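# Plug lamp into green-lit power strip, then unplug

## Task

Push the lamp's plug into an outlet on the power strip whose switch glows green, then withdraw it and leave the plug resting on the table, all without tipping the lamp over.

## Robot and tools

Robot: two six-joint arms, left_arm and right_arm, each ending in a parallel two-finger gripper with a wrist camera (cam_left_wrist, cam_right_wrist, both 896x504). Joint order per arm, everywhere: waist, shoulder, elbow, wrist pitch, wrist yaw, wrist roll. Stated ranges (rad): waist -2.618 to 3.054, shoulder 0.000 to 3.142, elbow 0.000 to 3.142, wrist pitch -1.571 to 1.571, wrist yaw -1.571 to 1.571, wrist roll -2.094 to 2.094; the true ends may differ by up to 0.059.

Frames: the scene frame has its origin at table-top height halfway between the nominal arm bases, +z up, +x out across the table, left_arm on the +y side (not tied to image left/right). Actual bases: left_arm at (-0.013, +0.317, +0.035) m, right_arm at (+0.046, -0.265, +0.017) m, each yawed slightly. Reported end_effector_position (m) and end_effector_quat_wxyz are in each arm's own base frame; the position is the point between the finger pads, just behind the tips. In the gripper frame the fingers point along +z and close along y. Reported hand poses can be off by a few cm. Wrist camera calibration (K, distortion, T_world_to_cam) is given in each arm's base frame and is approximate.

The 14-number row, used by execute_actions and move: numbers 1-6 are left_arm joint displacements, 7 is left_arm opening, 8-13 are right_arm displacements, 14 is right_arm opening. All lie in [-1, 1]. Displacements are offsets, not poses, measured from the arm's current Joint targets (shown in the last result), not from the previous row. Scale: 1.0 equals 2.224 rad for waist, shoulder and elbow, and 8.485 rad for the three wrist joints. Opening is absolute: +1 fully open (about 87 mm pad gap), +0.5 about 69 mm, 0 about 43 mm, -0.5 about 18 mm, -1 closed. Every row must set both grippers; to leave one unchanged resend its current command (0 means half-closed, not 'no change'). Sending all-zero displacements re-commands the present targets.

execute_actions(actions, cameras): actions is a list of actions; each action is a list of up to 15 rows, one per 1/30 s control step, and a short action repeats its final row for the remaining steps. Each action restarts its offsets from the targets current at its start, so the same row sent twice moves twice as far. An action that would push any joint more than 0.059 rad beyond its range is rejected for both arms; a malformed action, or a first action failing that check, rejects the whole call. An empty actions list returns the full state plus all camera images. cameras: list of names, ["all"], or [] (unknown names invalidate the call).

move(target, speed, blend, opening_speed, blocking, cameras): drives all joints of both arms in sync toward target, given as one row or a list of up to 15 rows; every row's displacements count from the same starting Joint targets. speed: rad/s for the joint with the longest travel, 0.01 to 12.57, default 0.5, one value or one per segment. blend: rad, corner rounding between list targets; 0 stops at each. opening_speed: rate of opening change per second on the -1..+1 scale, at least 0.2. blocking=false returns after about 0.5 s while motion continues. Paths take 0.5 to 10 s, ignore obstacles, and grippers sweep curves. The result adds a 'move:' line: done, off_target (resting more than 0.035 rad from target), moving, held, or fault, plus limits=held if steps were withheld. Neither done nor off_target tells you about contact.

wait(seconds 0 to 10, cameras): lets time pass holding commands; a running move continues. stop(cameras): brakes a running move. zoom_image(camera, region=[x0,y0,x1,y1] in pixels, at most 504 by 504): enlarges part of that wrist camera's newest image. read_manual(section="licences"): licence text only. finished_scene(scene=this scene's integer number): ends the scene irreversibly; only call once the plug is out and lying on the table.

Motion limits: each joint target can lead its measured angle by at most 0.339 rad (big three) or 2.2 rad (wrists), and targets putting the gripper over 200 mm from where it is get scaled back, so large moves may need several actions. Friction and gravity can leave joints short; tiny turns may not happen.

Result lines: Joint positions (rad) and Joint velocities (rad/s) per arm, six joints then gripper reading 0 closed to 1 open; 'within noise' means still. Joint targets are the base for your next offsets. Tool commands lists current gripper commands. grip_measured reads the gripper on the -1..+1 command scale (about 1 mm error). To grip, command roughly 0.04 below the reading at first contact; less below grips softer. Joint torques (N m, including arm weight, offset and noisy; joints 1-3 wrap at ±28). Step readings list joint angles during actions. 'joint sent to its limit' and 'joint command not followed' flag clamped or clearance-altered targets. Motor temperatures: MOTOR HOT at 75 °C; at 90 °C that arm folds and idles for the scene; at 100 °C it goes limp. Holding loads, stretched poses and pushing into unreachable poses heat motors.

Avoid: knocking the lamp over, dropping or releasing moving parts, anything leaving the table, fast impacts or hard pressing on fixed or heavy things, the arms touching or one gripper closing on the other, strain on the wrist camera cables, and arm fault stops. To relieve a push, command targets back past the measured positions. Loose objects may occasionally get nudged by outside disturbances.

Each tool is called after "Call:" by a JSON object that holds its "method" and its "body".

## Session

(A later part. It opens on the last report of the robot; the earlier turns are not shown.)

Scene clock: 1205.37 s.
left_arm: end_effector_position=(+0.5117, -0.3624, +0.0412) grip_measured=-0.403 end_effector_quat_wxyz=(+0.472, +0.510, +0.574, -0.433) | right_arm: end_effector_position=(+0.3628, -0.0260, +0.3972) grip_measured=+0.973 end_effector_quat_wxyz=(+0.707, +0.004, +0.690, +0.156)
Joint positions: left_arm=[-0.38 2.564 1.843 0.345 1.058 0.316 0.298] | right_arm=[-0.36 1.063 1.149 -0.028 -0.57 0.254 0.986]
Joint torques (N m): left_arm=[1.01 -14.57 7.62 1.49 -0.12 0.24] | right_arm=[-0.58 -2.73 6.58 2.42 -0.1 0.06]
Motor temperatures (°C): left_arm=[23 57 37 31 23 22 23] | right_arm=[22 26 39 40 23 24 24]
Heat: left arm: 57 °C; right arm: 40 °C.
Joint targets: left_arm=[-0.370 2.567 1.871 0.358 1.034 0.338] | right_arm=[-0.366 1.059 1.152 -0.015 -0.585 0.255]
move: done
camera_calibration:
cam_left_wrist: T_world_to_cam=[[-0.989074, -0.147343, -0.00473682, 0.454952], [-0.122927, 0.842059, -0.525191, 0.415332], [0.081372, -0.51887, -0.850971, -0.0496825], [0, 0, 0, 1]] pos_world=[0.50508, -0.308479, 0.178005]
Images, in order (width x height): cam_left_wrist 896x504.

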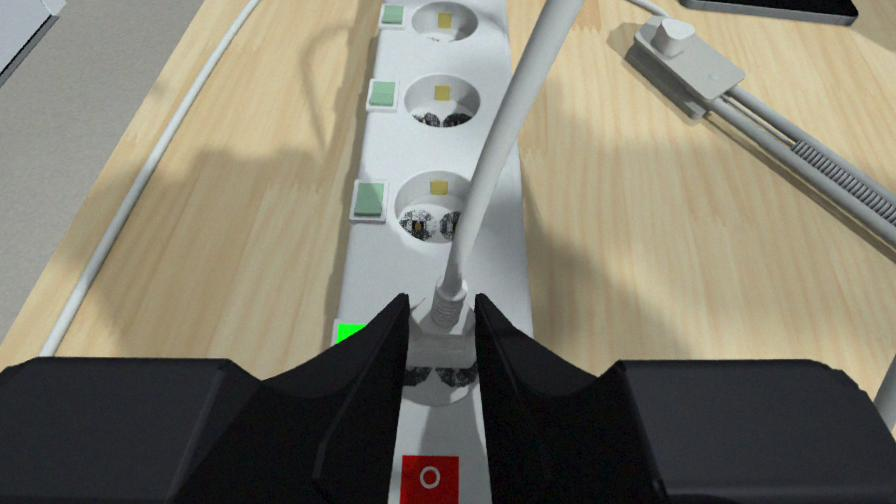

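Call:
{"method": "move", "body": {"target": [[0.001,-0.0301,0.022,-0.0092,0.0014,0,-0.8,0,0,0,0,0,0,1],[0.001,0.004,-0.004,0.0005,0.0014,0,-0.8,0,0,0,0,0,0,1]], "speed": 0.12, "cameras": ["cam_left_wrist"]}}

Call:
{"method": "zoom_image", "body": {"camera": "cam_left_wrist", "region": [390, 270, 500, 410]}}

Scene clock: 1232.80 s.
left_arm: end_effector_position=(+0.5160, -0.3610, +0.0424) grip_measured=-0.403 end_effector_quat_wxyz=(+0.470, +0.507, +0.581, -0.429) | right_arm: end_effector_position=(+0.3628, -0.0260, +0.3972) grip_measured=+0.973 end_effector_quat_wxyz=(+0.707, +0.004, +0.690, +0.156)
Joint positions: left_arm=[-0.378 2.567 1.866 0.313 1.046 0.318 0.298] | right_arm=[-0.36 1.063 1.149 -0.028 -0.57 0.254 0.986]
Joint torques (N m): left_arm=[0.95 -14.13 5.18 1.79 0.14 0.22] | right_arm=[-0.58 -2.71 6.58 2.42 -0.1 0.06]
Motor temperatures (°C): left_arm=[23 64 39 32 23 22 23] | right_arm=[22 26 39 40 23 24 24]
Heat: left arm: 64 °C; right arm: 40 °C.
Joint targets: left_arm=[-0.367 2.576 1.862 0.362 1.045 0.338] | right_arm=[-0.366 1.059 1.152 -0.015 -0.585 0.255]
move: off_target (left_arm); left_arm: the wrist pitch is farthest, 0.050 rad from its target
camera_calibration:
cam_left_wrist: T_world_to_cam=[[-0.987108, -0.160044, 0.00171629, 0.453531], [-0.137902, 0.845001, -0.516679, 0.423843], [0.0812411, -0.510255, -0.856177, -0.0449618], [0, 0, 0, 1]] pos_world=[0.509786, -0.308504, 0.179717]
Images, in order (width x height): cam_left_wrist 896x504.

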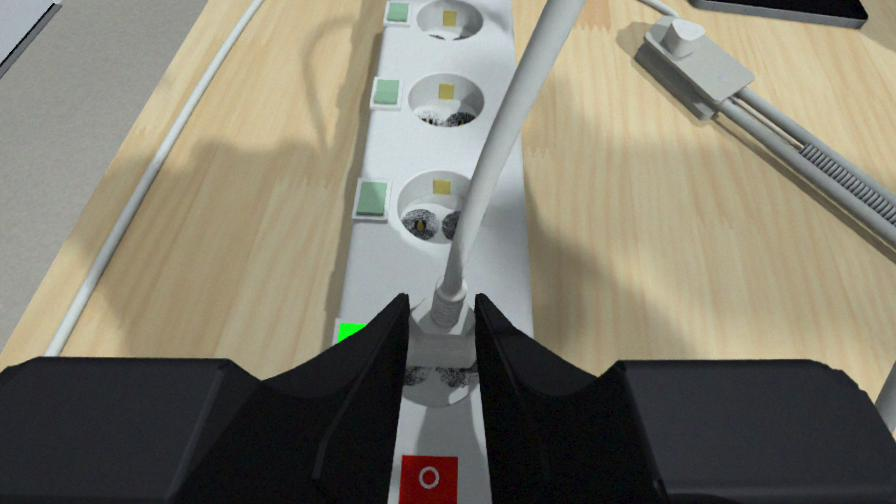

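Scaled by 3.600.

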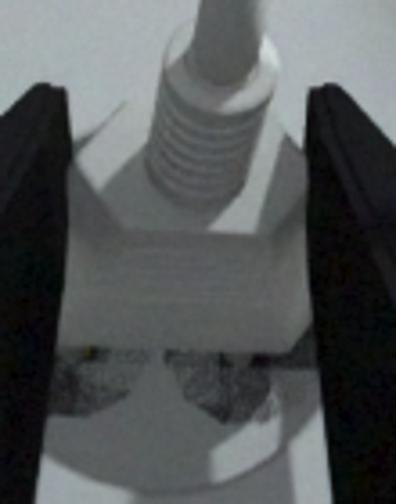

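Call:
{"method": "move", "body": {"target": [[0.001,0.025,-0.012,-0.006,0.0014,0,-1,0,0,0,0,0,0,1],[0.001,0.045,-0.022,-0.008,0.0014,0,-1,0,0,0,0,0,0,1]], "speed": 0.06, "cameras": ["all"]}}

Call:
{"method": "zoom_image", "body": {"camera": "cam_left_wrist", "region": [390, 270, 500, 410]}}

Call:
{"method": "zoom_image", "body": {"camera": "cam_right_wrist", "region": [280, 345, 360, 415]}}

Scene clock: 1245.10 s.
left_arm: end_effector_position=(+0.5126, -0.3635, +0.0351) grip_measured=-0.403 end_effector_quat_wxyz=(+0.481, +0.520, +0.552, -0.440) | right_arm: end_effector_position=(+0.3628, -0.0260, +0.3972) grip_measured=+0.973 end_effector_quat_wxyz=(+0.707, +0.004, +0.690, +0.156)
Joint positions: left_arm=[-0.375 2.601 1.856 0.406 1.098 0.318 0.298] | right_arm=[-0.36 1.063 1.149 -0.028 -0.57 0.254 0.986]
Joint torques (N m): left_arm=[0.91 -7.61 1.94 0.27 -0.32 0.18] | right_arm=[-0.65 -2.73 6.6 2.42 -0.1 0.07]
Motor temperatures (°C): left_arm=[23 60 38 32 23 22 23] | right_arm=[22 26 39 40 23 24 24]
Heat: left arm: 60 °C; right arm: 40 °C.
Joint targets: left_arm=[-0.365 2.676 1.813 0.294 1.057 0.338] | right_arm=[-0.366 1.059 1.152 -0.015 -0.585 0.255]
move: off_target (left_arm); left_arm: the wrist pitch is farthest, 0.112 rad from its target
camera_calibration:
cam_left_wrist: T_world_to_cam=[[-0.9928, -0.115207, -0.0327989, 0.470191], [-0.0782499, 0.831079, -0.550621, 0.387211], [0.0906939, -0.54409, -0.834111, -0.0699768], [0, 0, 0, 1]] pos_world=[0.503451, -0.305708, 0.17026]
cam_right_wrist: T_world_to_cam=[[0.227153, -0.950715, -0.211052, -0.0238981], [-0.755573, -0.0353196, -0.654112, 0.552458], [0.614419, 0.308048, -0.726357, 0.217077], [0, 0, 0, 1]] pos_world=[0.289474, -0.070078, 0.514002]

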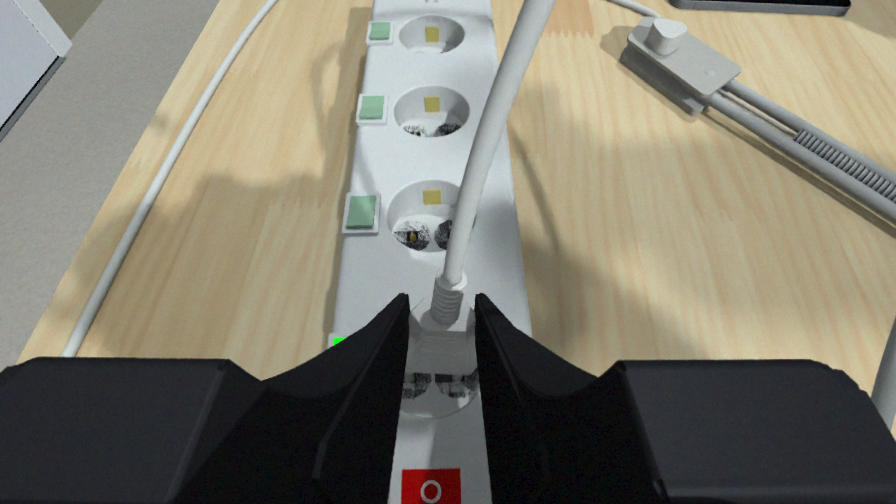

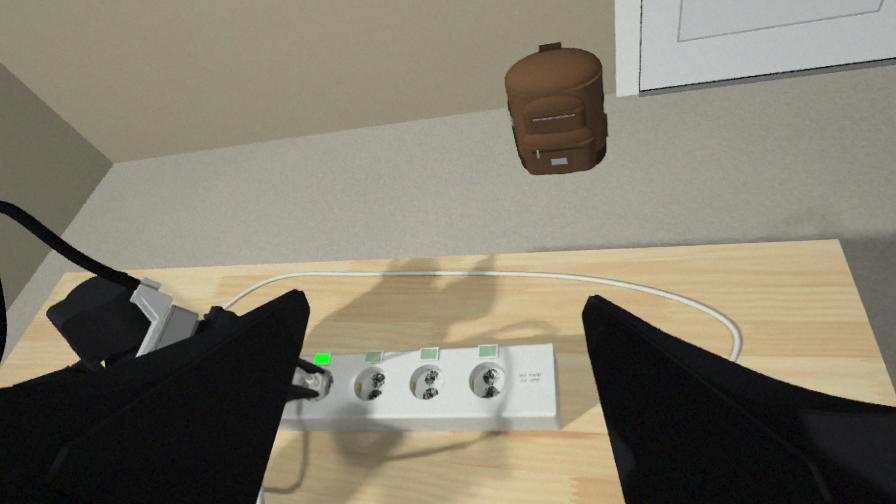

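Scaled by 3.600.

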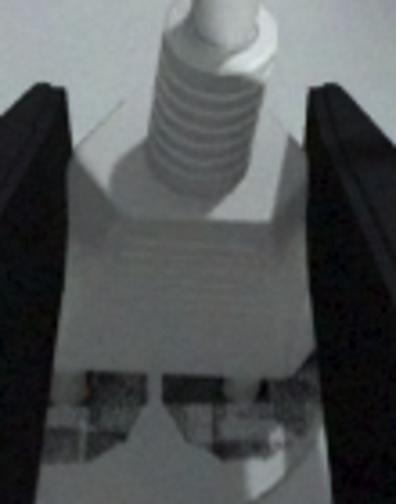

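Scaled by 6.300.

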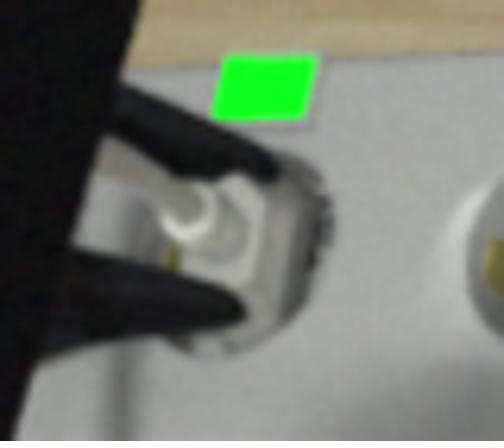

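Call:
{"method": "move", "body": {"target": [[0,-0.018,0.01,0.008,0,0,-0.9,0,0,0,0,0,0,1],[0,-0.018,0.01,0.008,-0.005,-0.0105,-0.9,0,0,0,0,0,0,1],[0,0.008,-0.002,-0.002,-0.005,-0.0105,-0.9,0,0,0,0,0,0,1]], "speed": 0.08, "cameras": ["all"]}}

Call:
{"method": "zoom_image", "body": {"camera": "cam_left_wrist", "region": [390, 270, 500, 410]}}

Call:
{"method": "zoom_image", "body": {"camera": "cam_right_wrist", "region": [280, 345, 360, 415]}}

Scene clock: 1258.30 s.
left_arm: end_effector_position=(+0.5145, -0.3630, +0.0330) grip_measured=-0.403 end_effector_quat_wxyz=(+0.472, +0.498, +0.573, -0.448) | right_arm: end_effector_position=(+0.3628, -0.0260, +0.3972) grip_measured=+0.973 end_effector_quat_wxyz=(+0.707, +0.004, +0.690, +0.156)
Joint positions: left_arm=[-0.375 2.607 1.856 0.423 1.076 0.247 0.298] | right_arm=[-0.36 1.063 1.149 -0.028 -0.57 0.254 0.986]
Joint torques (N m): left_arm=[0.88 -6.67 1.83 0.06 -0.51 0.04] | right_arm=[-0.51 -2.71 6.63 2.43 -0.1 0.06]
Motor temperatures (°C): left_arm=[23 56 37 30 23 22 23] | right_arm=[22 26 39 40 23 24 24]
Heat: left arm: 56 °C; right arm: 40 °C.
Joint targets: left_arm=[-0.365 2.694 1.808 0.277 1.015 0.249] | right_arm=[-0.366 1.059 1.152 -0.015 -0.585 0.255]
move: off_target (left_arm); left_arm: the wrist pitch is farthest, 0.146 rad from its target
camera_calibration:
cam_left_wrist: T_world_to_cam=[[-0.988862, -0.146774, 0.0246689, 0.456613], [-0.136195, 0.82554, -0.547662, 0.413542], [0.0600175, -0.544922, -0.836336, -0.0560784], [0, 0, 0, 1]] pos_world=[0.511215, -0.304935, 0.168317]
cam_right_wrist: T_world_to_cam=[[0.227153, -0.950715, -0.211052, -0.0238981], [-0.755573, -0.0353196, -0.654112, 0.552458], [0.614419, 0.308048, -0.726357, 0.217077], [0, 0, 0, 1]] pos_world=[0.289474, -0.070078, 0.514002]

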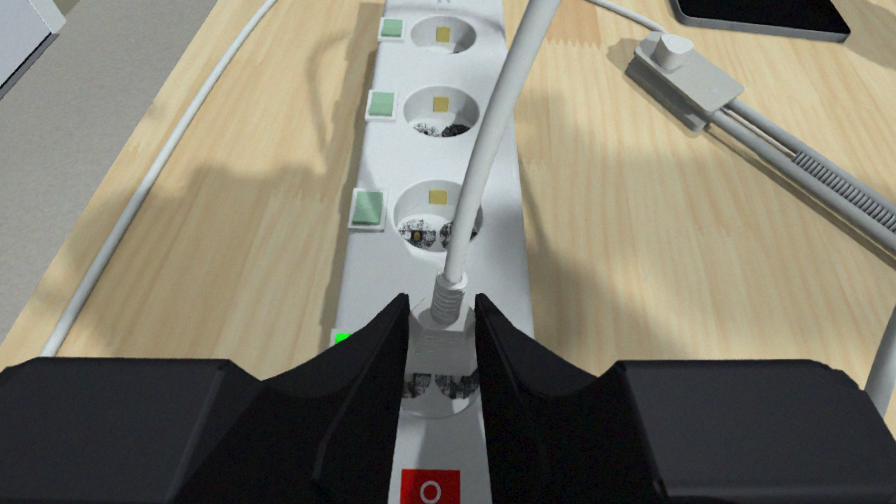

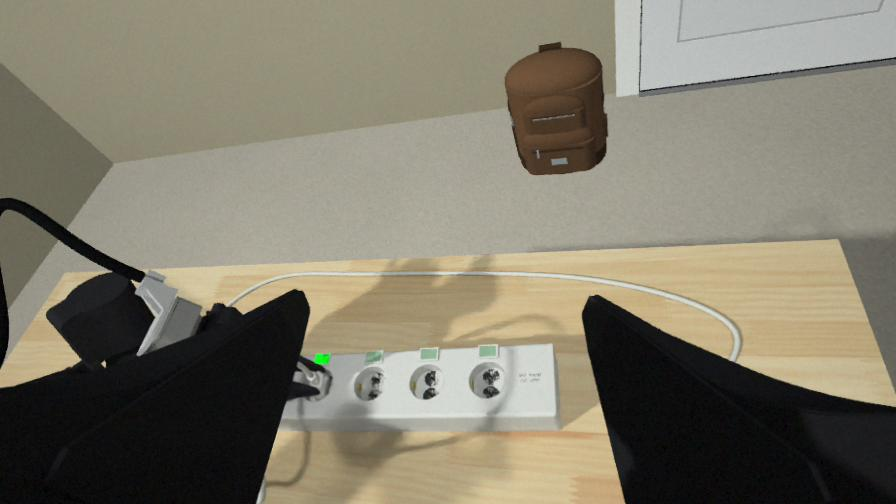

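Scaled by 3.600.

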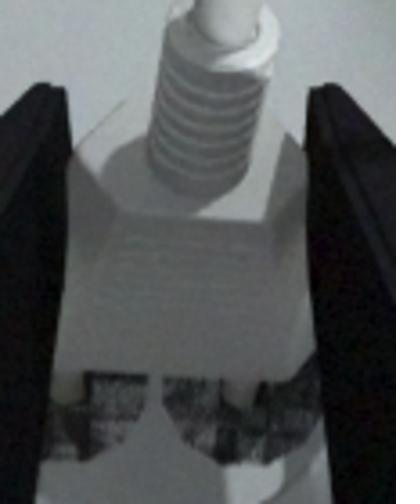

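Scaled by 6.300.

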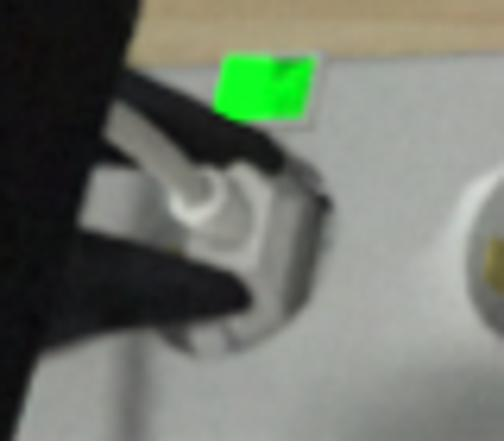

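Call:
{"method": "move", "body": {"target": [[0,0.03,-0.015,-0.008,0,0,-0.9,0,0,0,0,0,0,1],[0.008,0.03,-0.015,-0.008,0,0,-0.9,0,0,0,0,0,0,1],[-0.004,0.03,-0.015,-0.008,0,0,-0.9,0,0,0,0,0,0,1],[0.003,0.03,-0.015,-0.008,0.003,0,-0.9,0,0,0,0,0,0,1]], "speed": 0.1, "cameras": ["all"]}}

Call:
{"method": "zoom_image", "body": {"camera": "cam_left_wrist", "region": [390, 270, 500, 410]}}

Call:
{"method": "zoom_image", "body": {"camera": "cam_right_wrist", "region": [280, 345, 360, 415]}}

Scene clock: 1270.00 s.
left_arm: end_effector_position=(+0.5116, -0.3629, +0.0265) grip_measured=-0.403 end_effector_quat_wxyz=(+0.472, +0.502, +0.563, -0.457) | right_arm: end_effector_position=(+0.3628, -0.0260, +0.3972) grip_measured=+0.973 end_effector_quat_wxyz=(+0.707, +0.004, +0.690, +0.156)
Joint positions: left_arm=[-0.372 2.628 1.854 0.462 1.105 0.239 0.299] | right_arm=[-0.36 1.063 1.149 -0.028 -0.57 0.254 0.986]
Joint torques (N m): left_arm=[1.16 -2.55 -0.54 -0.98 -0.58 0.12] | right_arm=[-0.59 -2.8 6.54 2.44 -0.09 0.07]
Heat: left arm: 52 °C; right arm: 40 °C.
Joint targets: left_arm=[-0.358 2.760 1.775 0.210 1.040 0.249] | right_arm=[-0.366 1.059 1.152 -0.015 -0.585 0.255]
move: off_target (left_arm); left_arm: the wrist pitch is farthest, 0.253 rad from its target
camera_calibration:
cam_left_wrist: T_world_to_cam=[[-0.992107, -0.123227, 0.0232183, 0.464254], [-0.115016, 0.820488, -0.559974, 0.39712], [0.0499533, -0.558224, -0.828185, -0.0612076], [0, 0, 0, 1]] pos_world=[0.509322, -0.302792, 0.160906]
cam_right_wrist: T_world_to_cam=[[0.227153, -0.950715, -0.211052, -0.0238981], [-0.755573, -0.0353196, -0.654112, 0.552458], [0.614419, 0.308048, -0.726357, 0.217077], [0, 0, 0, 1]] pos_world=[0.289474, -0.070078, 0.514002]

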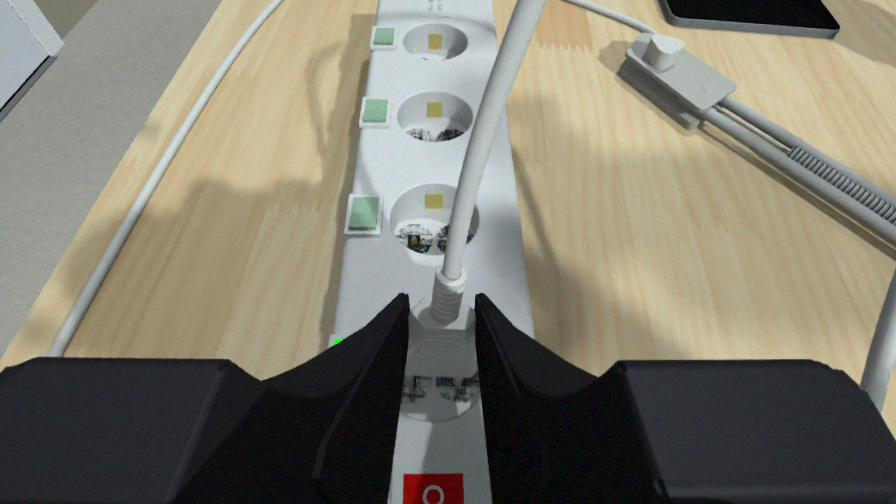

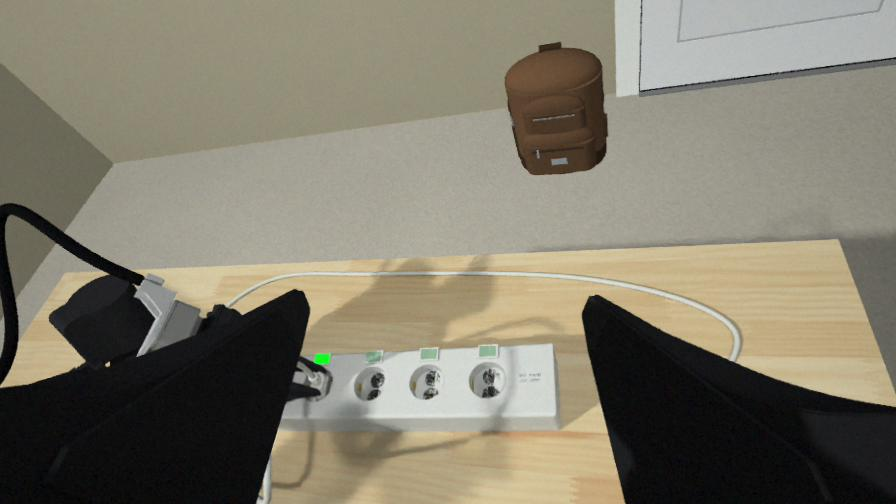

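Scaled by 3.600.

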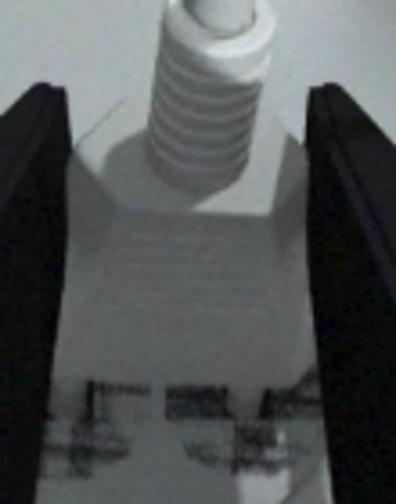

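Scaled by 6.300.

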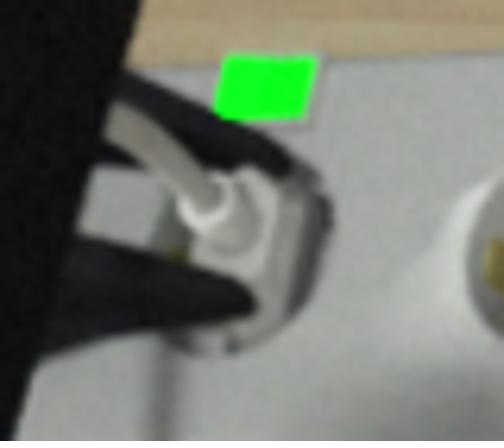

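Call:
{"method": "move", "body": {"target": [[0.003,-0.055,0.02,0.022,0,0,-0.9,0,0,0,0,0,0,1],[0.003,-0.055,0.02,0.022,0,0,0,0,0,0,0,0,0,1],[-0.0063,-0.1169,0.0382,0.0177,0.0012,0.0067,0,0,0,0,0,0,0,1],[-0.0063,-0.085,0.0202,0.028,0.0012,0.0067,0,0,0,0,0,0,0,1]], "speed": 0.15, "opening_speed": 0.8, "cameras": ["all"]}}

Call:
{"method": "zoom_image", "body": {"camera": "cam_left_wrist", "region": [360, 250, 520, 410]}}

Scene clock: 1297.17 s.
left_arm: end_effector_position=(+0.5189, -0.3552, +0.0459) grip_measured=+0.000 end_effector_quat_wxyz=(+0.487, +0.502, +0.571, -0.430) | right_arm: end_effector_position=(+0.3628, -0.0260, +0.3972) grip_measured=+0.973 end_effector_quat_wxyz=(+0.707, +0.004, +0.690, +0.156)
Joint positions: left_arm=[-0.364 2.562 1.825 0.414 1.058 0.282 0.5] | right_arm=[-0.36 1.063 1.149 -0.028 -0.57 0.254 0.986]
Joint torques (N m): left_arm=[-0.62 -13.76 5.04 1.67 0.02 0.27] | right_arm=[-0.54 -2.76 6.57 2.42 -0.09 0.06]
Motor temperatures (°C): left_arm=[23 48 34 29 23 22 23] | right_arm=[22 26 39 40 23 24 24]
Heat: left arm: 48 °C; right arm: 40 °C.
Joint targets: left_arm=[-0.372 2.571 1.820 0.447 1.051 0.306] | right_arm=[-0.366 1.059 1.152 -0.015 -0.585 0.255]
move: done; target 2's new numbers were sent with left_arm's wrist pitch 0.087 rad from that target
camera_calibration:
cam_left_wrist: T_world_to_cam=[[-0.985503, -0.168788, -0.0171493, 0.454236], [-0.132062, 0.82665, -0.547, 0.412922], [0.106503, -0.536805, -0.836957, -0.0625839], [0, 0, 0, 1]] pos_world=[0.508848, -0.298268, 0.181278]
cam_right_wrist: T_world_to_cam=[[0.227153, -0.950715, -0.211052, -0.0238981], [-0.755573, -0.0353196, -0.654112, 0.552458], [0.614419, 0.308048, -0.726357, 0.217077], [0, 0, 0, 1]] pos_world=[0.289474, -0.070078, 0.514002]

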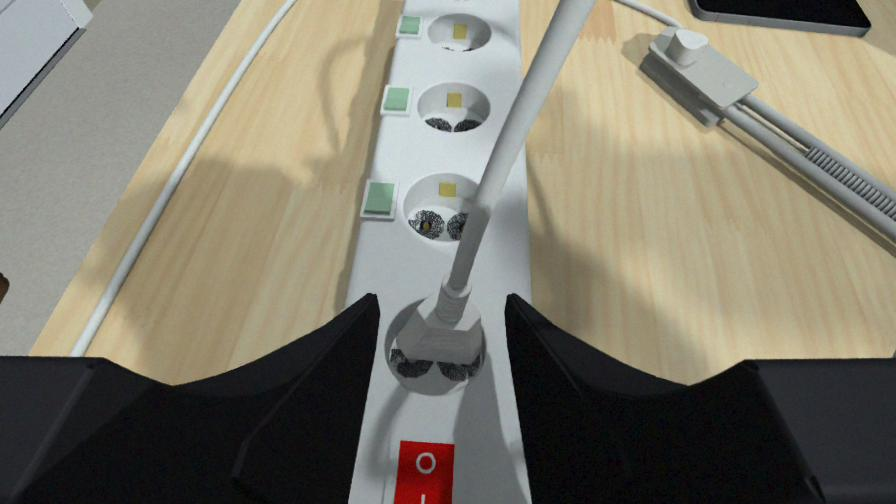

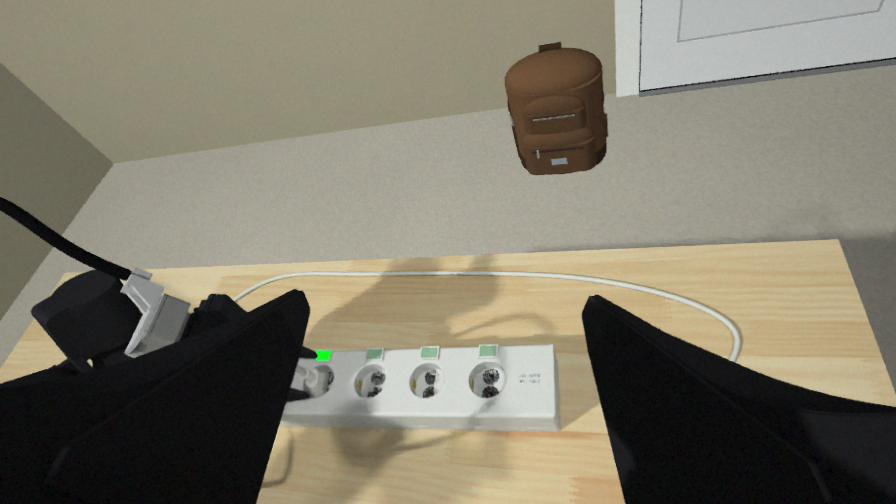

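Scaled by 3.150.

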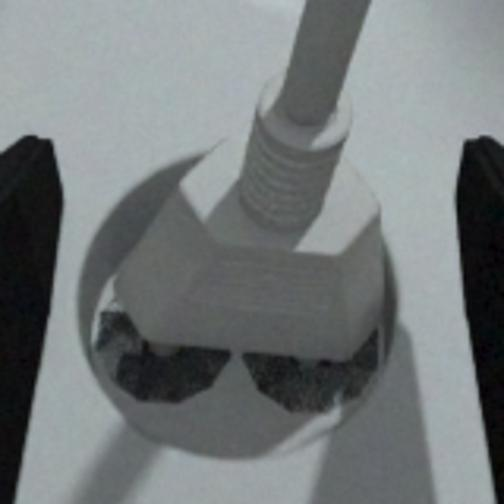

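Call:
{"method": "move", "body": {"target": [-0.0085,0,0,0,-0.0015,0,0,0,0,0,0,0,0,1], "speed": 0.2}}

Call:
{"method": "move", "body": {"target": [0,0,0,0,0,0,-1,0,0,0,0,0,0,1], "opening_speed": 0.8}}

Call:
{"method": "move", "body": {"target": [0,0.05,-0.015,-0.01,0,0,-1,0,0,0,0,0,0,1], "speed": 0.08, "cameras": ["cam_left_wrist"]}}

Scene clock: 1329.77 s.
left_arm: end_effector_position=(+0.5126, -0.3666, +0.0455) grip_measured=+0.000 end_effector_quat_wxyz=(+0.485, +0.507, +0.568, -0.431) | right_arm: end_effector_position=(+0.3628, -0.0260, +0.3972) grip_measured=+0.973 end_effector_quat_wxyz=(+0.707, +0.004, +0.690, +0.156)
Joint positions: left_arm=[-0.387 2.562 1.825 0.415 1.047 0.282 0.5] | right_arm=[-0.36 1.063 1.149 -0.028 -0.57 0.254 0.986]
Joint torques (N m): left_arm=[-0.18 -13.83 4.96 1.65 0.03 0.23] | right_arm=[-0.58 -2.73 6.56 2.42 -0.11 0.06]
Motor temperatures (°C): left_arm=[23 55 35 33 23 22 22] | right_arm=[22 25 39 40 23 24 24]
Heat: left arm: 55 °C; right arm: 40 °C.
Joint targets: left_arm=[-0.391 2.571 1.820 0.447 1.037 0.306] | right_arm=[-0.366 1.059 1.152 -0.015 -0.585 0.255]
move: done

Scene clock: 1331.23 s.
left_arm: end_effector_position=(+0.5151, -0.3668, +0.0473) grip_measured=-0.713 end_effector_quat_wxyz=(+0.492, +0.509, +0.563, -0.426) | right_arm: end_effector_position=(+0.3628, -0.0260, +0.3972) grip_measured=+0.973 end_effector_quat_wxyz=(+0.707, +0.004, +0.690, +0.156)
Joint positions: left_arm=[-0.387 2.562 1.825 0.429 1.041 0.29 0.144] | right_arm=[-0.36 1.063 1.149 -0.028 -0.57 0.254 0.986]
Joint torques (N m): left_arm=[-0.16 -13.94 5.04 1.52 0.02 0.19] | right_arm=[-0.61 -2.76 6.58 2.42 -0.09 0.06]
Motor temperatures (°C): left_arm=[23 56 35 33 23 22 22] | right_arm=[22 25 39 40 23 24 24]
Heat: left arm: 56 °C; right arm: 40 °C.
Joint targets: left_arm=[-0.391 2.571 1.820 0.447 1.038 0.306] | right_arm=[-0.366 1.059 1.152 -0.015 -0.585 0.255]
move: done

Scene clock: 1332.93 s.
left_arm: end_effector_position=(+0.5113, -0.3693, +0.0371) grip_measured=-0.713 end_effector_quat_wxyz=(+0.495, +0.519, +0.544, -0.435) | right_arm: end_effector_position=(+0.3628, -0.0260, +0.3972) grip_measured=+0.973 end_effector_quat_wxyz=(+0.707, +0.004, +0.690, +0.156)
Joint positions: left_arm=[-0.387 2.598 1.825 0.491 1.08 0.29 0.144] | right_arm=[-0.36 1.063 1.149 -0.028 -0.57 0.254 0.986]
Joint torques (N m): left_arm=[-0.17 -6.89 2.4 0.13 -0.37 0.19] | right_arm=[-0.62 -2.76 6.53 2.42 -0.08 0.06]
Motor temperatures (°C): left_arm=[23 55 35 32 23 22 22] | right_arm=[22 25 39 40 23 24 24]
Heat: left arm: 55 °C; right arm: 40 °C.
Joint targets: left_arm=[-0.391 2.683 1.786 0.362 1.038 0.306] | right_arm=[-0.366 1.059 1.152 -0.015 -0.585 0.255]
move: off_target (left_arm); left_arm: the wrist pitch is farthest, 0.129 rad from its target
camera_calibration:
cam_left_wrist: T_world_to_cam=[[-0.990404, -0.125633, -0.0575902, 0.464137], [-0.0709901, 0.819989, -0.56796, 0.38582], [0.118578, -0.558421, -0.821039, -0.0913939], [0, 0, 0, 1]] pos_world=[0.49791, -0.309093, 0.170822]
Images, in order (width x height): cam_left_wrist 896x504.

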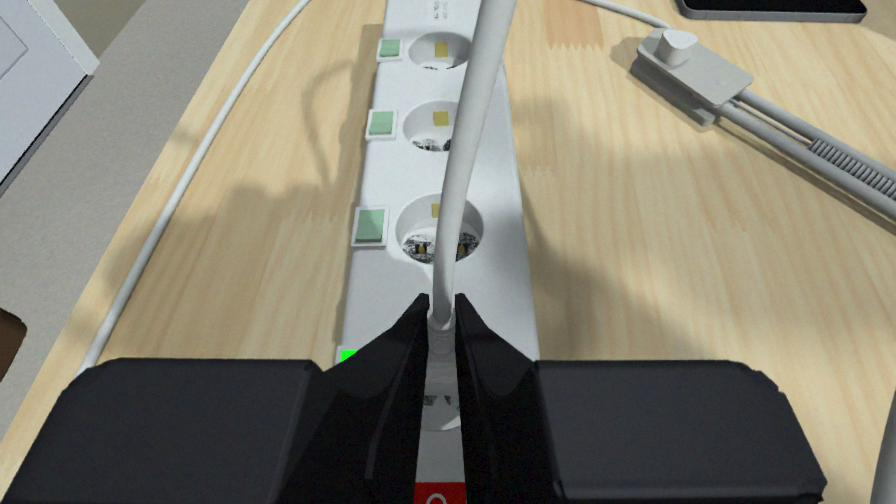

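Call:
{"method": "move", "body": {"target": [0,0.03,0,-0.008,0,0,-1,0,0,0,0,0,0,1], "speed": 0.08, "cameras": ["cam_left_wrist"]}}

Call:
{"method": "zoom_image", "body": {"camera": "cam_left_wrist", "region": [340, 280, 560, 504]}}

Scene clock: 1337.73 s.
left_arm: end_effector_position=(+0.5093, -0.3707, +0.0313) grip_measured=-0.713 end_effector_quat_wxyz=(+0.493, +0.525, +0.533, -0.445) | right_arm: end_effector_position=(+0.3628, -0.0260, +0.3972) grip_measured=+0.973 end_effector_quat_wxyz=(+0.707, +0.004, +0.690, +0.156)
Joint positions: left_arm=[-0.385 2.626 1.843 0.509 1.113 0.29 0.143] | right_arm=[-0.36 1.063 1.149 -0.028 -0.57 0.254 0.986]
Joint torques (N m): left_arm=[-0.49 -3.14 1.03 -0.64 -0.68 0.2] | right_arm=[-0.59 -2.77 6.65 2.42 -0.11 0.06]
Heat: left arm: 53 °C; right arm: 40 °C.
Joint targets: left_arm=[-0.391 2.749 1.787 0.294 1.038 0.306] | right_arm=[-0.366 1.059 1.152 -0.015 -0.585 0.255]
move: off_target (left_arm); left_arm: the wrist pitch is farthest, 0.215 rad from its target
camera_calibration:
cam_left_wrist: T_world_to_cam=[[-0.99346, -0.0965134, -0.0610064, 0.474098], [-0.0437068, 0.815069, -0.577712, 0.368161], [0.105481, -0.571268, -0.813957, -0.0950957], [0, 0, 0, 1]] pos_world=[0.497119, -0.308646, 0.164211]
Images, in order (width x height): cam_left_wrist 896x504.

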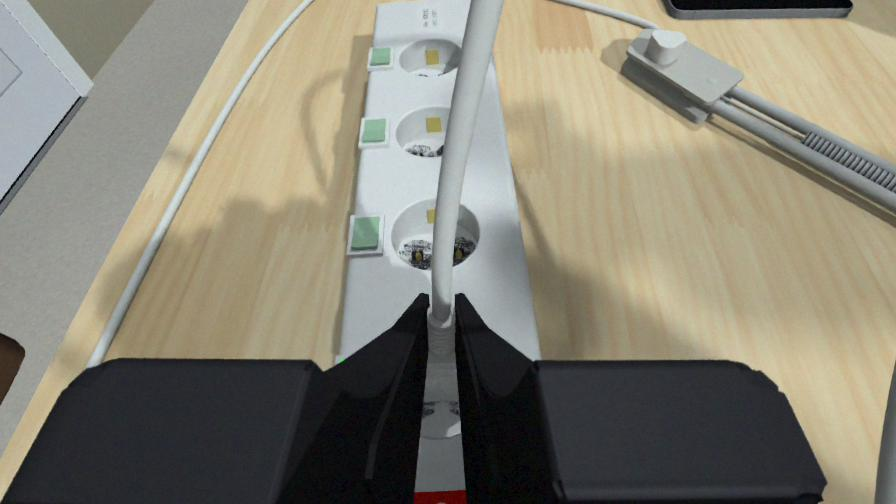

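Scaled by 2.250.

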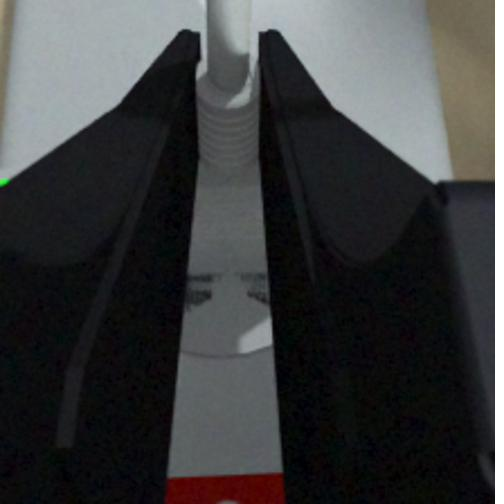

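Call:
{"method": "move", "body": {"target": [0,-0.05,0,0.012,0,0,-0.2,0,0,0,0,0,0,1], "speed": 0.3, "cameras": ["cam_left_wrist"]}}

Call:
{"method": "zoom_image", "body": {"camera": "cam_left_wrist", "region": [340, 250, 560, 474]}}

Scene clock: 1360.73 s.
left_arm: end_effector_position=(+0.5104, -0.3688, +0.0320) grip_measured=-0.200 end_effector_quat_wxyz=(+0.497, +0.524, +0.536, -0.437) | right_arm: end_effector_position=(+0.3628, -0.0260, +0.3972) grip_measured=+0.973 end_effector_quat_wxyz=(+0.707, +0.004, +0.690, +0.156)
Joint positions: left_arm=[-0.384 2.613 1.825 0.513 1.095 0.3 0.4] | right_arm=[-0.36 1.063 1.149 -0.028 -0.57 0.254 0.986]
Joint torques (N m): left_arm=[-0.53 -12.51 2.3 0.27 -0.53 0.09] | right_arm=[-0.55 -2.8 6.63 2.43 -0.1 0.07]
Motor temperatures (°C): left_arm=[23 46 34 28 23 22 23] | right_arm=[22 25 39 40 23 24 24]
Heat: left arm: 46 °C; right arm: 40 °C.
Joint targets: left_arm=[-0.391 2.638 1.787 0.396 1.038 0.306] | right_arm=[-0.366 1.059 1.152 -0.015 -0.585 0.255]
move: off_target (left_arm); left_arm: the wrist pitch is farthest, 0.117 rad from its target
camera_calibration:
cam_left_wrist: T_world_to_cam=[[-0.991189, -0.112051, -0.0706274, 0.468921], [-0.0515712, 0.817631, -0.573429, 0.371878], [0.122001, -0.564734, -0.816205, -0.0994363], [0, 0, 0, 1]] pos_world=[0.496099, -0.307671, 0.165204]
Images, in order (width x height): cam_left_wrist 896x504.

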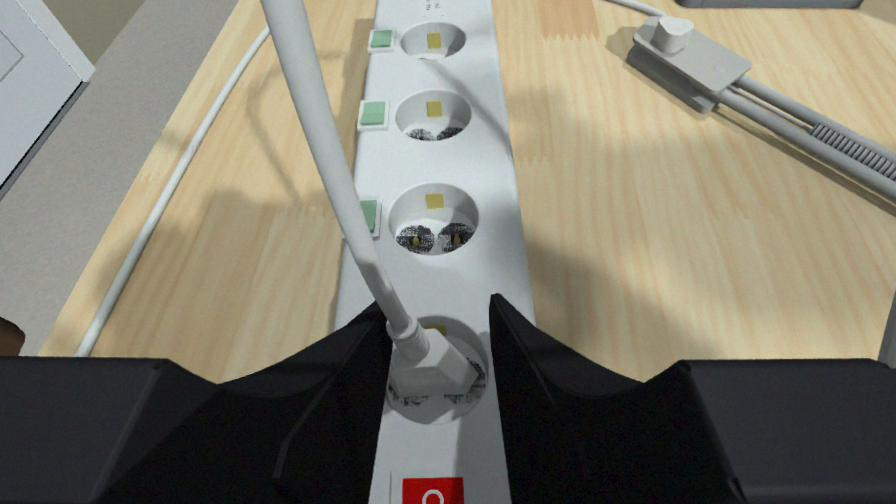

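Scaled by 2.250.

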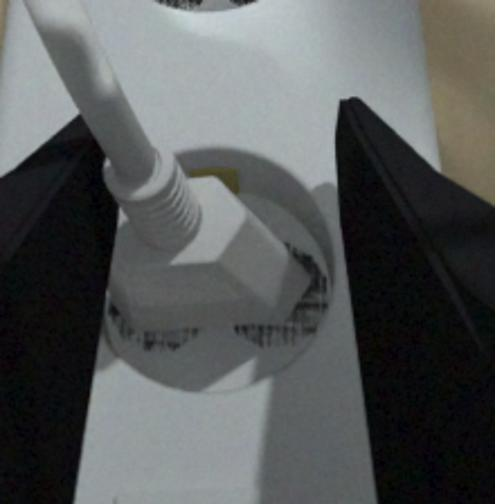

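Call:
{"method": "move", "body": {"target": [[0.002,0,0,0,0,0,-0.9,0,0,0,0,0,0,1],[0.002,0.06,-0.01,-0.014,0,0,-0.9,0,0,0,0,0,0,1]], "speed": 0.1, "opening_speed": 0.8, "cameras": ["cam_left_wrist"]}}

Call:
{"method": "zoom_image", "body": {"camera": "cam_left_wrist", "region": [340, 250, 560, 474]}}

Scene clock: 1373.83 s.
left_arm: end_effector_position=(+0.5116, -0.3673, +0.0234) grip_measured=-0.523 end_effector_quat_wxyz=(+0.498, +0.525, +0.534, -0.437) | right_arm: end_effector_position=(+0.3628, -0.0260, +0.3972) grip_measured=+0.973 end_effector_quat_wxyz=(+0.707, +0.004, +0.690, +0.156)
Joint positions: left_arm=[-0.381 2.636 1.829 0.533 1.101 0.302 0.239] | right_arm=[-0.36 1.063 1.149 -0.028 -0.57 0.254 0.986]
Joint torques (N m): left_arm=[-0.38 -2.03 0.25 -1.02 -0.64 0.03] | right_arm=[-0.62 -2.65 6.58 2.44 -0.1 0.04]
Heat: left arm: 48 °C; right arm: 40 °C.
Joint targets: left_arm=[-0.387 2.771 1.764 0.277 1.037 0.306] | right_arm=[-0.366 1.059 1.152 -0.015 -0.585 0.255]
move: off_target (left_arm); left_arm: the wrist pitch is farthest, 0.256 rad from its target
camera_calibration:
cam_left_wrist: T_world_to_cam=[[-0.991155, -0.110347, -0.0737235, 0.470279], [-0.0481076, 0.816498, -0.57534, 0.363626], [0.123682, -0.566704, -0.814585, -0.107392], [0, 0, 0, 1]] pos_world=[0.496895, -0.305866, 0.156399]
Images, in order (width x height): cam_left_wrist 896x504.

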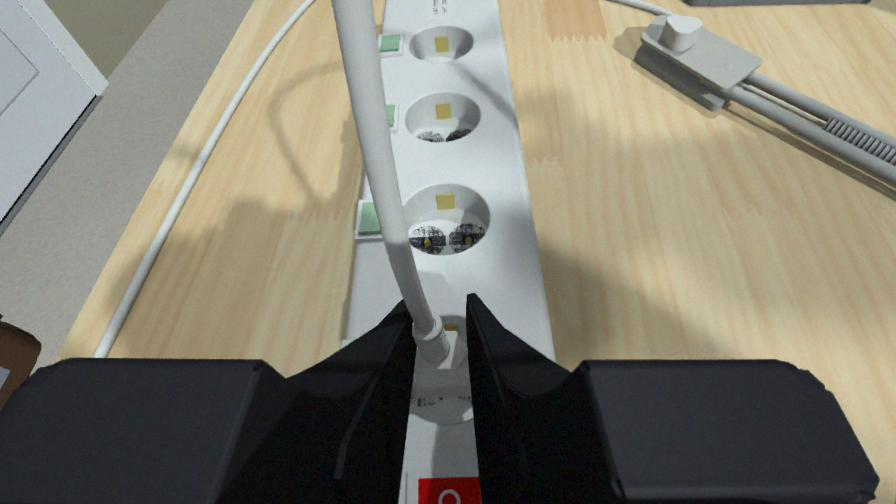

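Scaled by 2.250.

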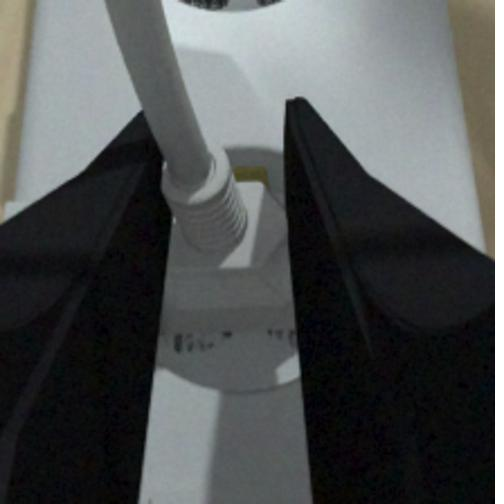

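Call:
{"method": "move", "body": {"target": [[0.014,0.02,0,-0.005,0,0,-1,0,0,0,0,0,0,1],[-0.012,0.02,0,-0.005,0,0,-1,0,0,0,0,0,0,1],[0,-0.01,0,0.005,0,0,-1,0,0,0,0,0,0,1]], "speed": 0.15, "cameras": ["cam_left_wrist"]}}

Call:
{"method": "zoom_image", "body": {"camera": "cam_left_wrist", "region": [340, 250, 560, 474]}}

Scene clock: 1379.93 s.
left_arm: end_effector_position=(+0.5107, -0.3677, +0.0240) grip_measured=-0.528 end_effector_quat_wxyz=(+0.501, +0.530, +0.524, -0.440) | right_arm: end_effector_position=(+0.3628, -0.0260, +0.3972) grip_measured=+0.973 end_effector_quat_wxyz=(+0.707, +0.004, +0.690, +0.156)
Joint positions: left_arm=[-0.379 2.644 1.835 0.551 1.121 0.303 0.236] | right_arm=[-0.36 1.063 1.149 -0.028 -0.57 0.254 0.986]
Joint torques (N m): left_arm=[-0.47 -5.03 -0.08 -0.81 -0.77 0.01] | right_arm=[-0.58 -2.71 6.63 2.43 -0.1 0.06]
Heat: left arm: 46 °C; right arm: 40 °C.
Joint targets: left_arm=[-0.387 2.749 1.764 0.320 1.038 0.306] | right_arm=[-0.366 1.059 1.152 -0.015 -0.585 0.255]
move: off_target (left_arm); left_arm: the wrist pitch is farthest, 0.232 rad from its target
camera_calibration:
cam_left_wrist: T_world_to_cam=[[-0.991849, -0.0939776, -0.0860483, 0.476051], [-0.0261747, 0.811175, -0.584217, 0.351398], [0.124704, -0.577203, -0.807023, -0.111617], [0, 0, 0, 1]] pos_world=[0.495287, -0.304733, 0.156178]
Images, in order (width x height): cam_left_wrist 896x504.

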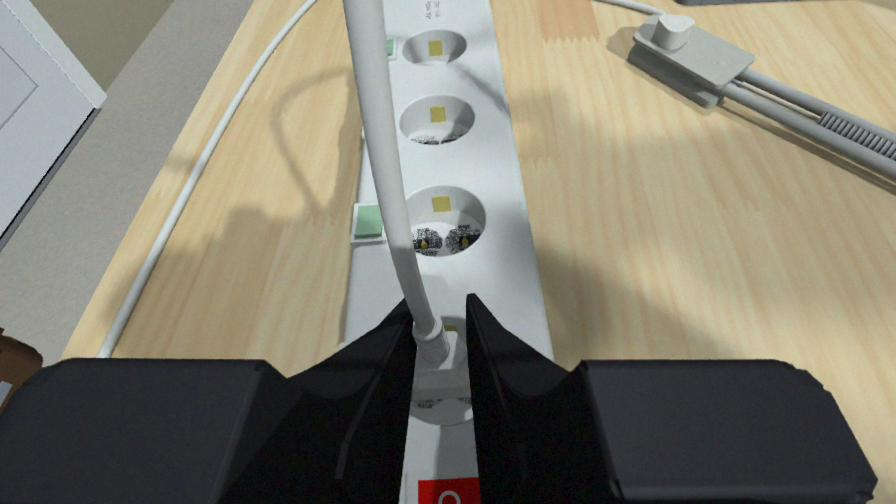

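Scaled by 2.250.

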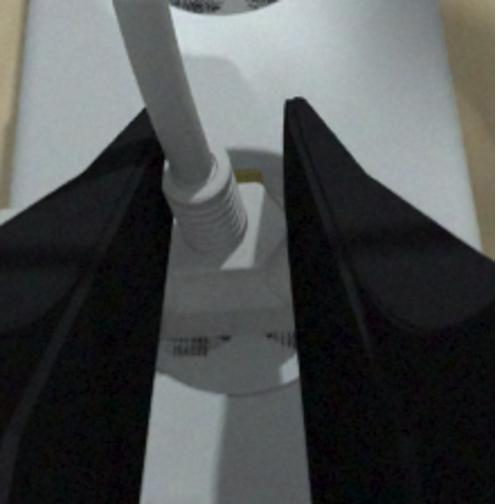

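Call:
{"method": "move", "body": {"target": [[0,-0.112,0.025,0.009,0,0,-1,0,0,0,0,0,0,1],[0.013,-0.2,-0.02,-0.009,0.003,0.006,-1,0,0,0,0,0,0,1]], "speed": 0.25, "blend": [0.03,0], "cameras": ["cam_left_wrist","cam_right_wrist"]}}

Scene clock: 1387.10 s.
left_arm: end_effector_position=(+0.4917, -0.3419, +0.0880) grip_measured=-0.720 end_effector_quat_wxyz=(+0.458, +0.501, +0.598, -0.426) | right_arm: end_effector_position=(+0.3628, -0.0260, +0.3972) grip_measured=+0.973 end_effector_quat_wxyz=(+0.707, +0.004, +0.690, +0.156)
Joint positions: left_arm=[-0.364 2.367 1.72 0.202 1.04 0.337 0.14] | right_arm=[-0.36 1.063 1.149 -0.028 -0.57 0.254 0.986]
Joint torques (N m): left_arm=[0.58 -19.56 5.55 1.72 0.38 0.25] | right_arm=[-0.61 -2.77 6.57 2.42 -0.1 0.07]
Heat: left arm: 47 °C; right arm: 40 °C.
Joint targets: left_arm=[-0.358 2.305 1.720 0.243 1.063 0.357] | right_arm=[-0.366 1.059 1.152 -0.015 -0.585 0.255]
move: off_target (left_arm); left_arm: the shoulder is farthest, 0.062 rad from its target
camera_calibration:
cam_left_wrist: T_world_to_cam=[[-0.984008, -0.175665, 0.0295072, 0.423169], [-0.167366, 0.85509, -0.490723, 0.443556], [0.0609715, -0.487814, -0.870816, 0.0247832], [0, 0, 0, 1]] pos_world=[0.489127, -0.292855, 0.226758]
cam_right_wrist: T_world_to_cam=[[0.227153, -0.950715, -0.211052, -0.0238981], [-0.755573, -0.0353196, -0.654112, 0.552458], [0.614419, 0.308048, -0.726357, 0.217077], [0, 0, 0, 1]] pos_world=[0.289474, -0.070078, 0.514002]

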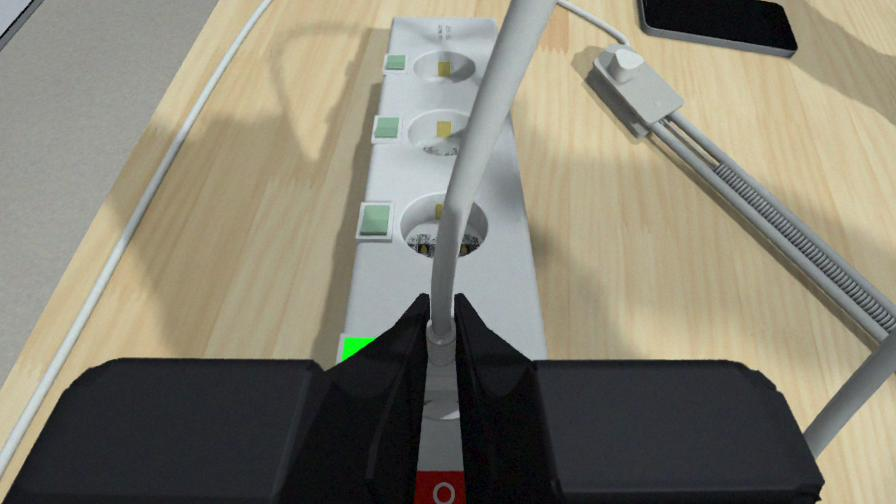

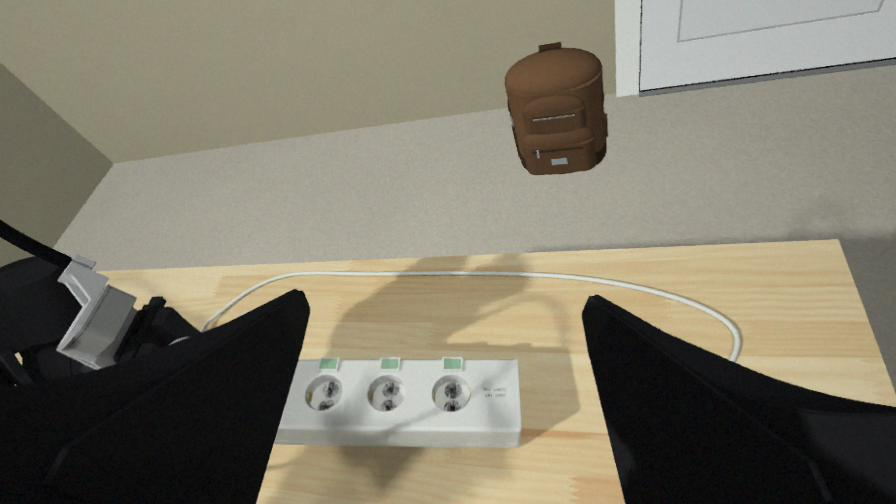

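Call:
{"method": "move", "body": {"target": [[-0.0638,-0.0697,0.036,-0.117,-0.0664,0.0192,-1,0,0,0,0,0,0,1],[-0.1884,0.027,0.1241,-0.1906,-0.1397,0.0299,-1,0,0,0,0,0,0,1],[-0.1884,0.0607,0.0769,-0.1692,-0.1397,0.0299,-1,0,0,0,0,0,0,1]], "speed": [0.6,0.6,0.15], "blend": [0.1,0,0], "cameras": ["cam_left_wrist"]}}

Scene clock: 1402.60 s.
left_arm: end_effector_position=(+0.3194, -0.2548, +0.0169) grip_measured=-0.977 end_effector_quat_wxyz=(-0.024, +0.638, +0.767, +0.058) | right_arm: end_effector_position=(+0.3628, -0.0260, +0.3972) grip_measured=+0.973 end_effector_quat_wxyz=(+0.707, +0.004, +0.690, +0.156)
Joint positions: left_arm=[-0.779 2.352 1.951 -1.228 -0.111 0.606 0.012] | right_arm=[-0.36 1.063 1.149 -0.028 -0.57 0.254 0.986]
Joint torques (N m): left_arm=[0.38 -4.36 0.31 0.47 -0.22 0.01] | right_arm=[-0.64 -2.74 6.61 2.42 -0.09 0.06]
Motor temperatures (°C): left_arm=[23 56 34 29 23 22 23] | right_arm=[22 25 39 40 23 24 24]
Heat: left arm: 56 °C; right arm: 40 °C.
Joint targets: left_arm=[-0.777 2.440 1.891 -1.192 -0.122 0.611] | right_arm=[-0.366 1.059 1.152 -0.015 -0.585 0.255]
move: off_target (left_arm); left_arm: the shoulder is farthest, 0.088 rad from its target
camera_calibration:
cam_left_wrist: T_world_to_cam=[[-0.981783, -0.160857, -0.101125, 0.276241], [-0.175293, 0.561485, 0.808707, 0.21106], [-0.0733055, 0.811702, -0.579454, 0.385043], [0, 0, 0, 1]] pos_world=[0.336432, -0.386612, 0.0803641]
Images, in order (width x height): cam_left_wrist 896x504.

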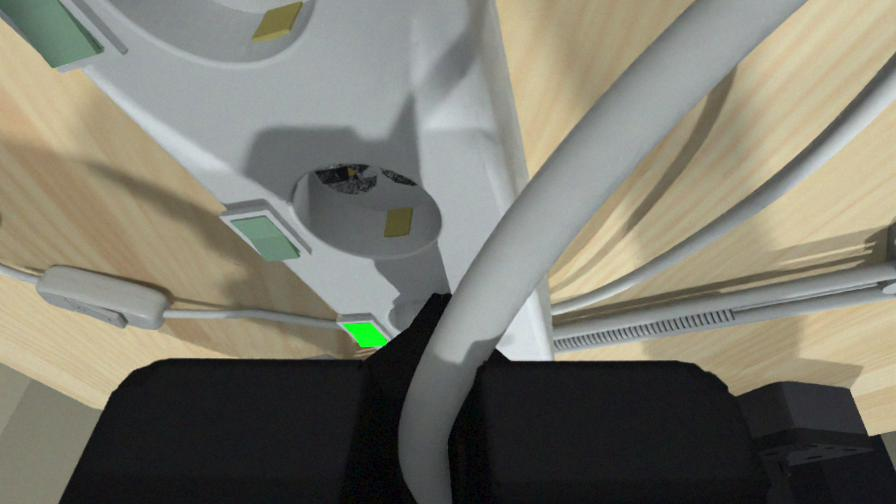

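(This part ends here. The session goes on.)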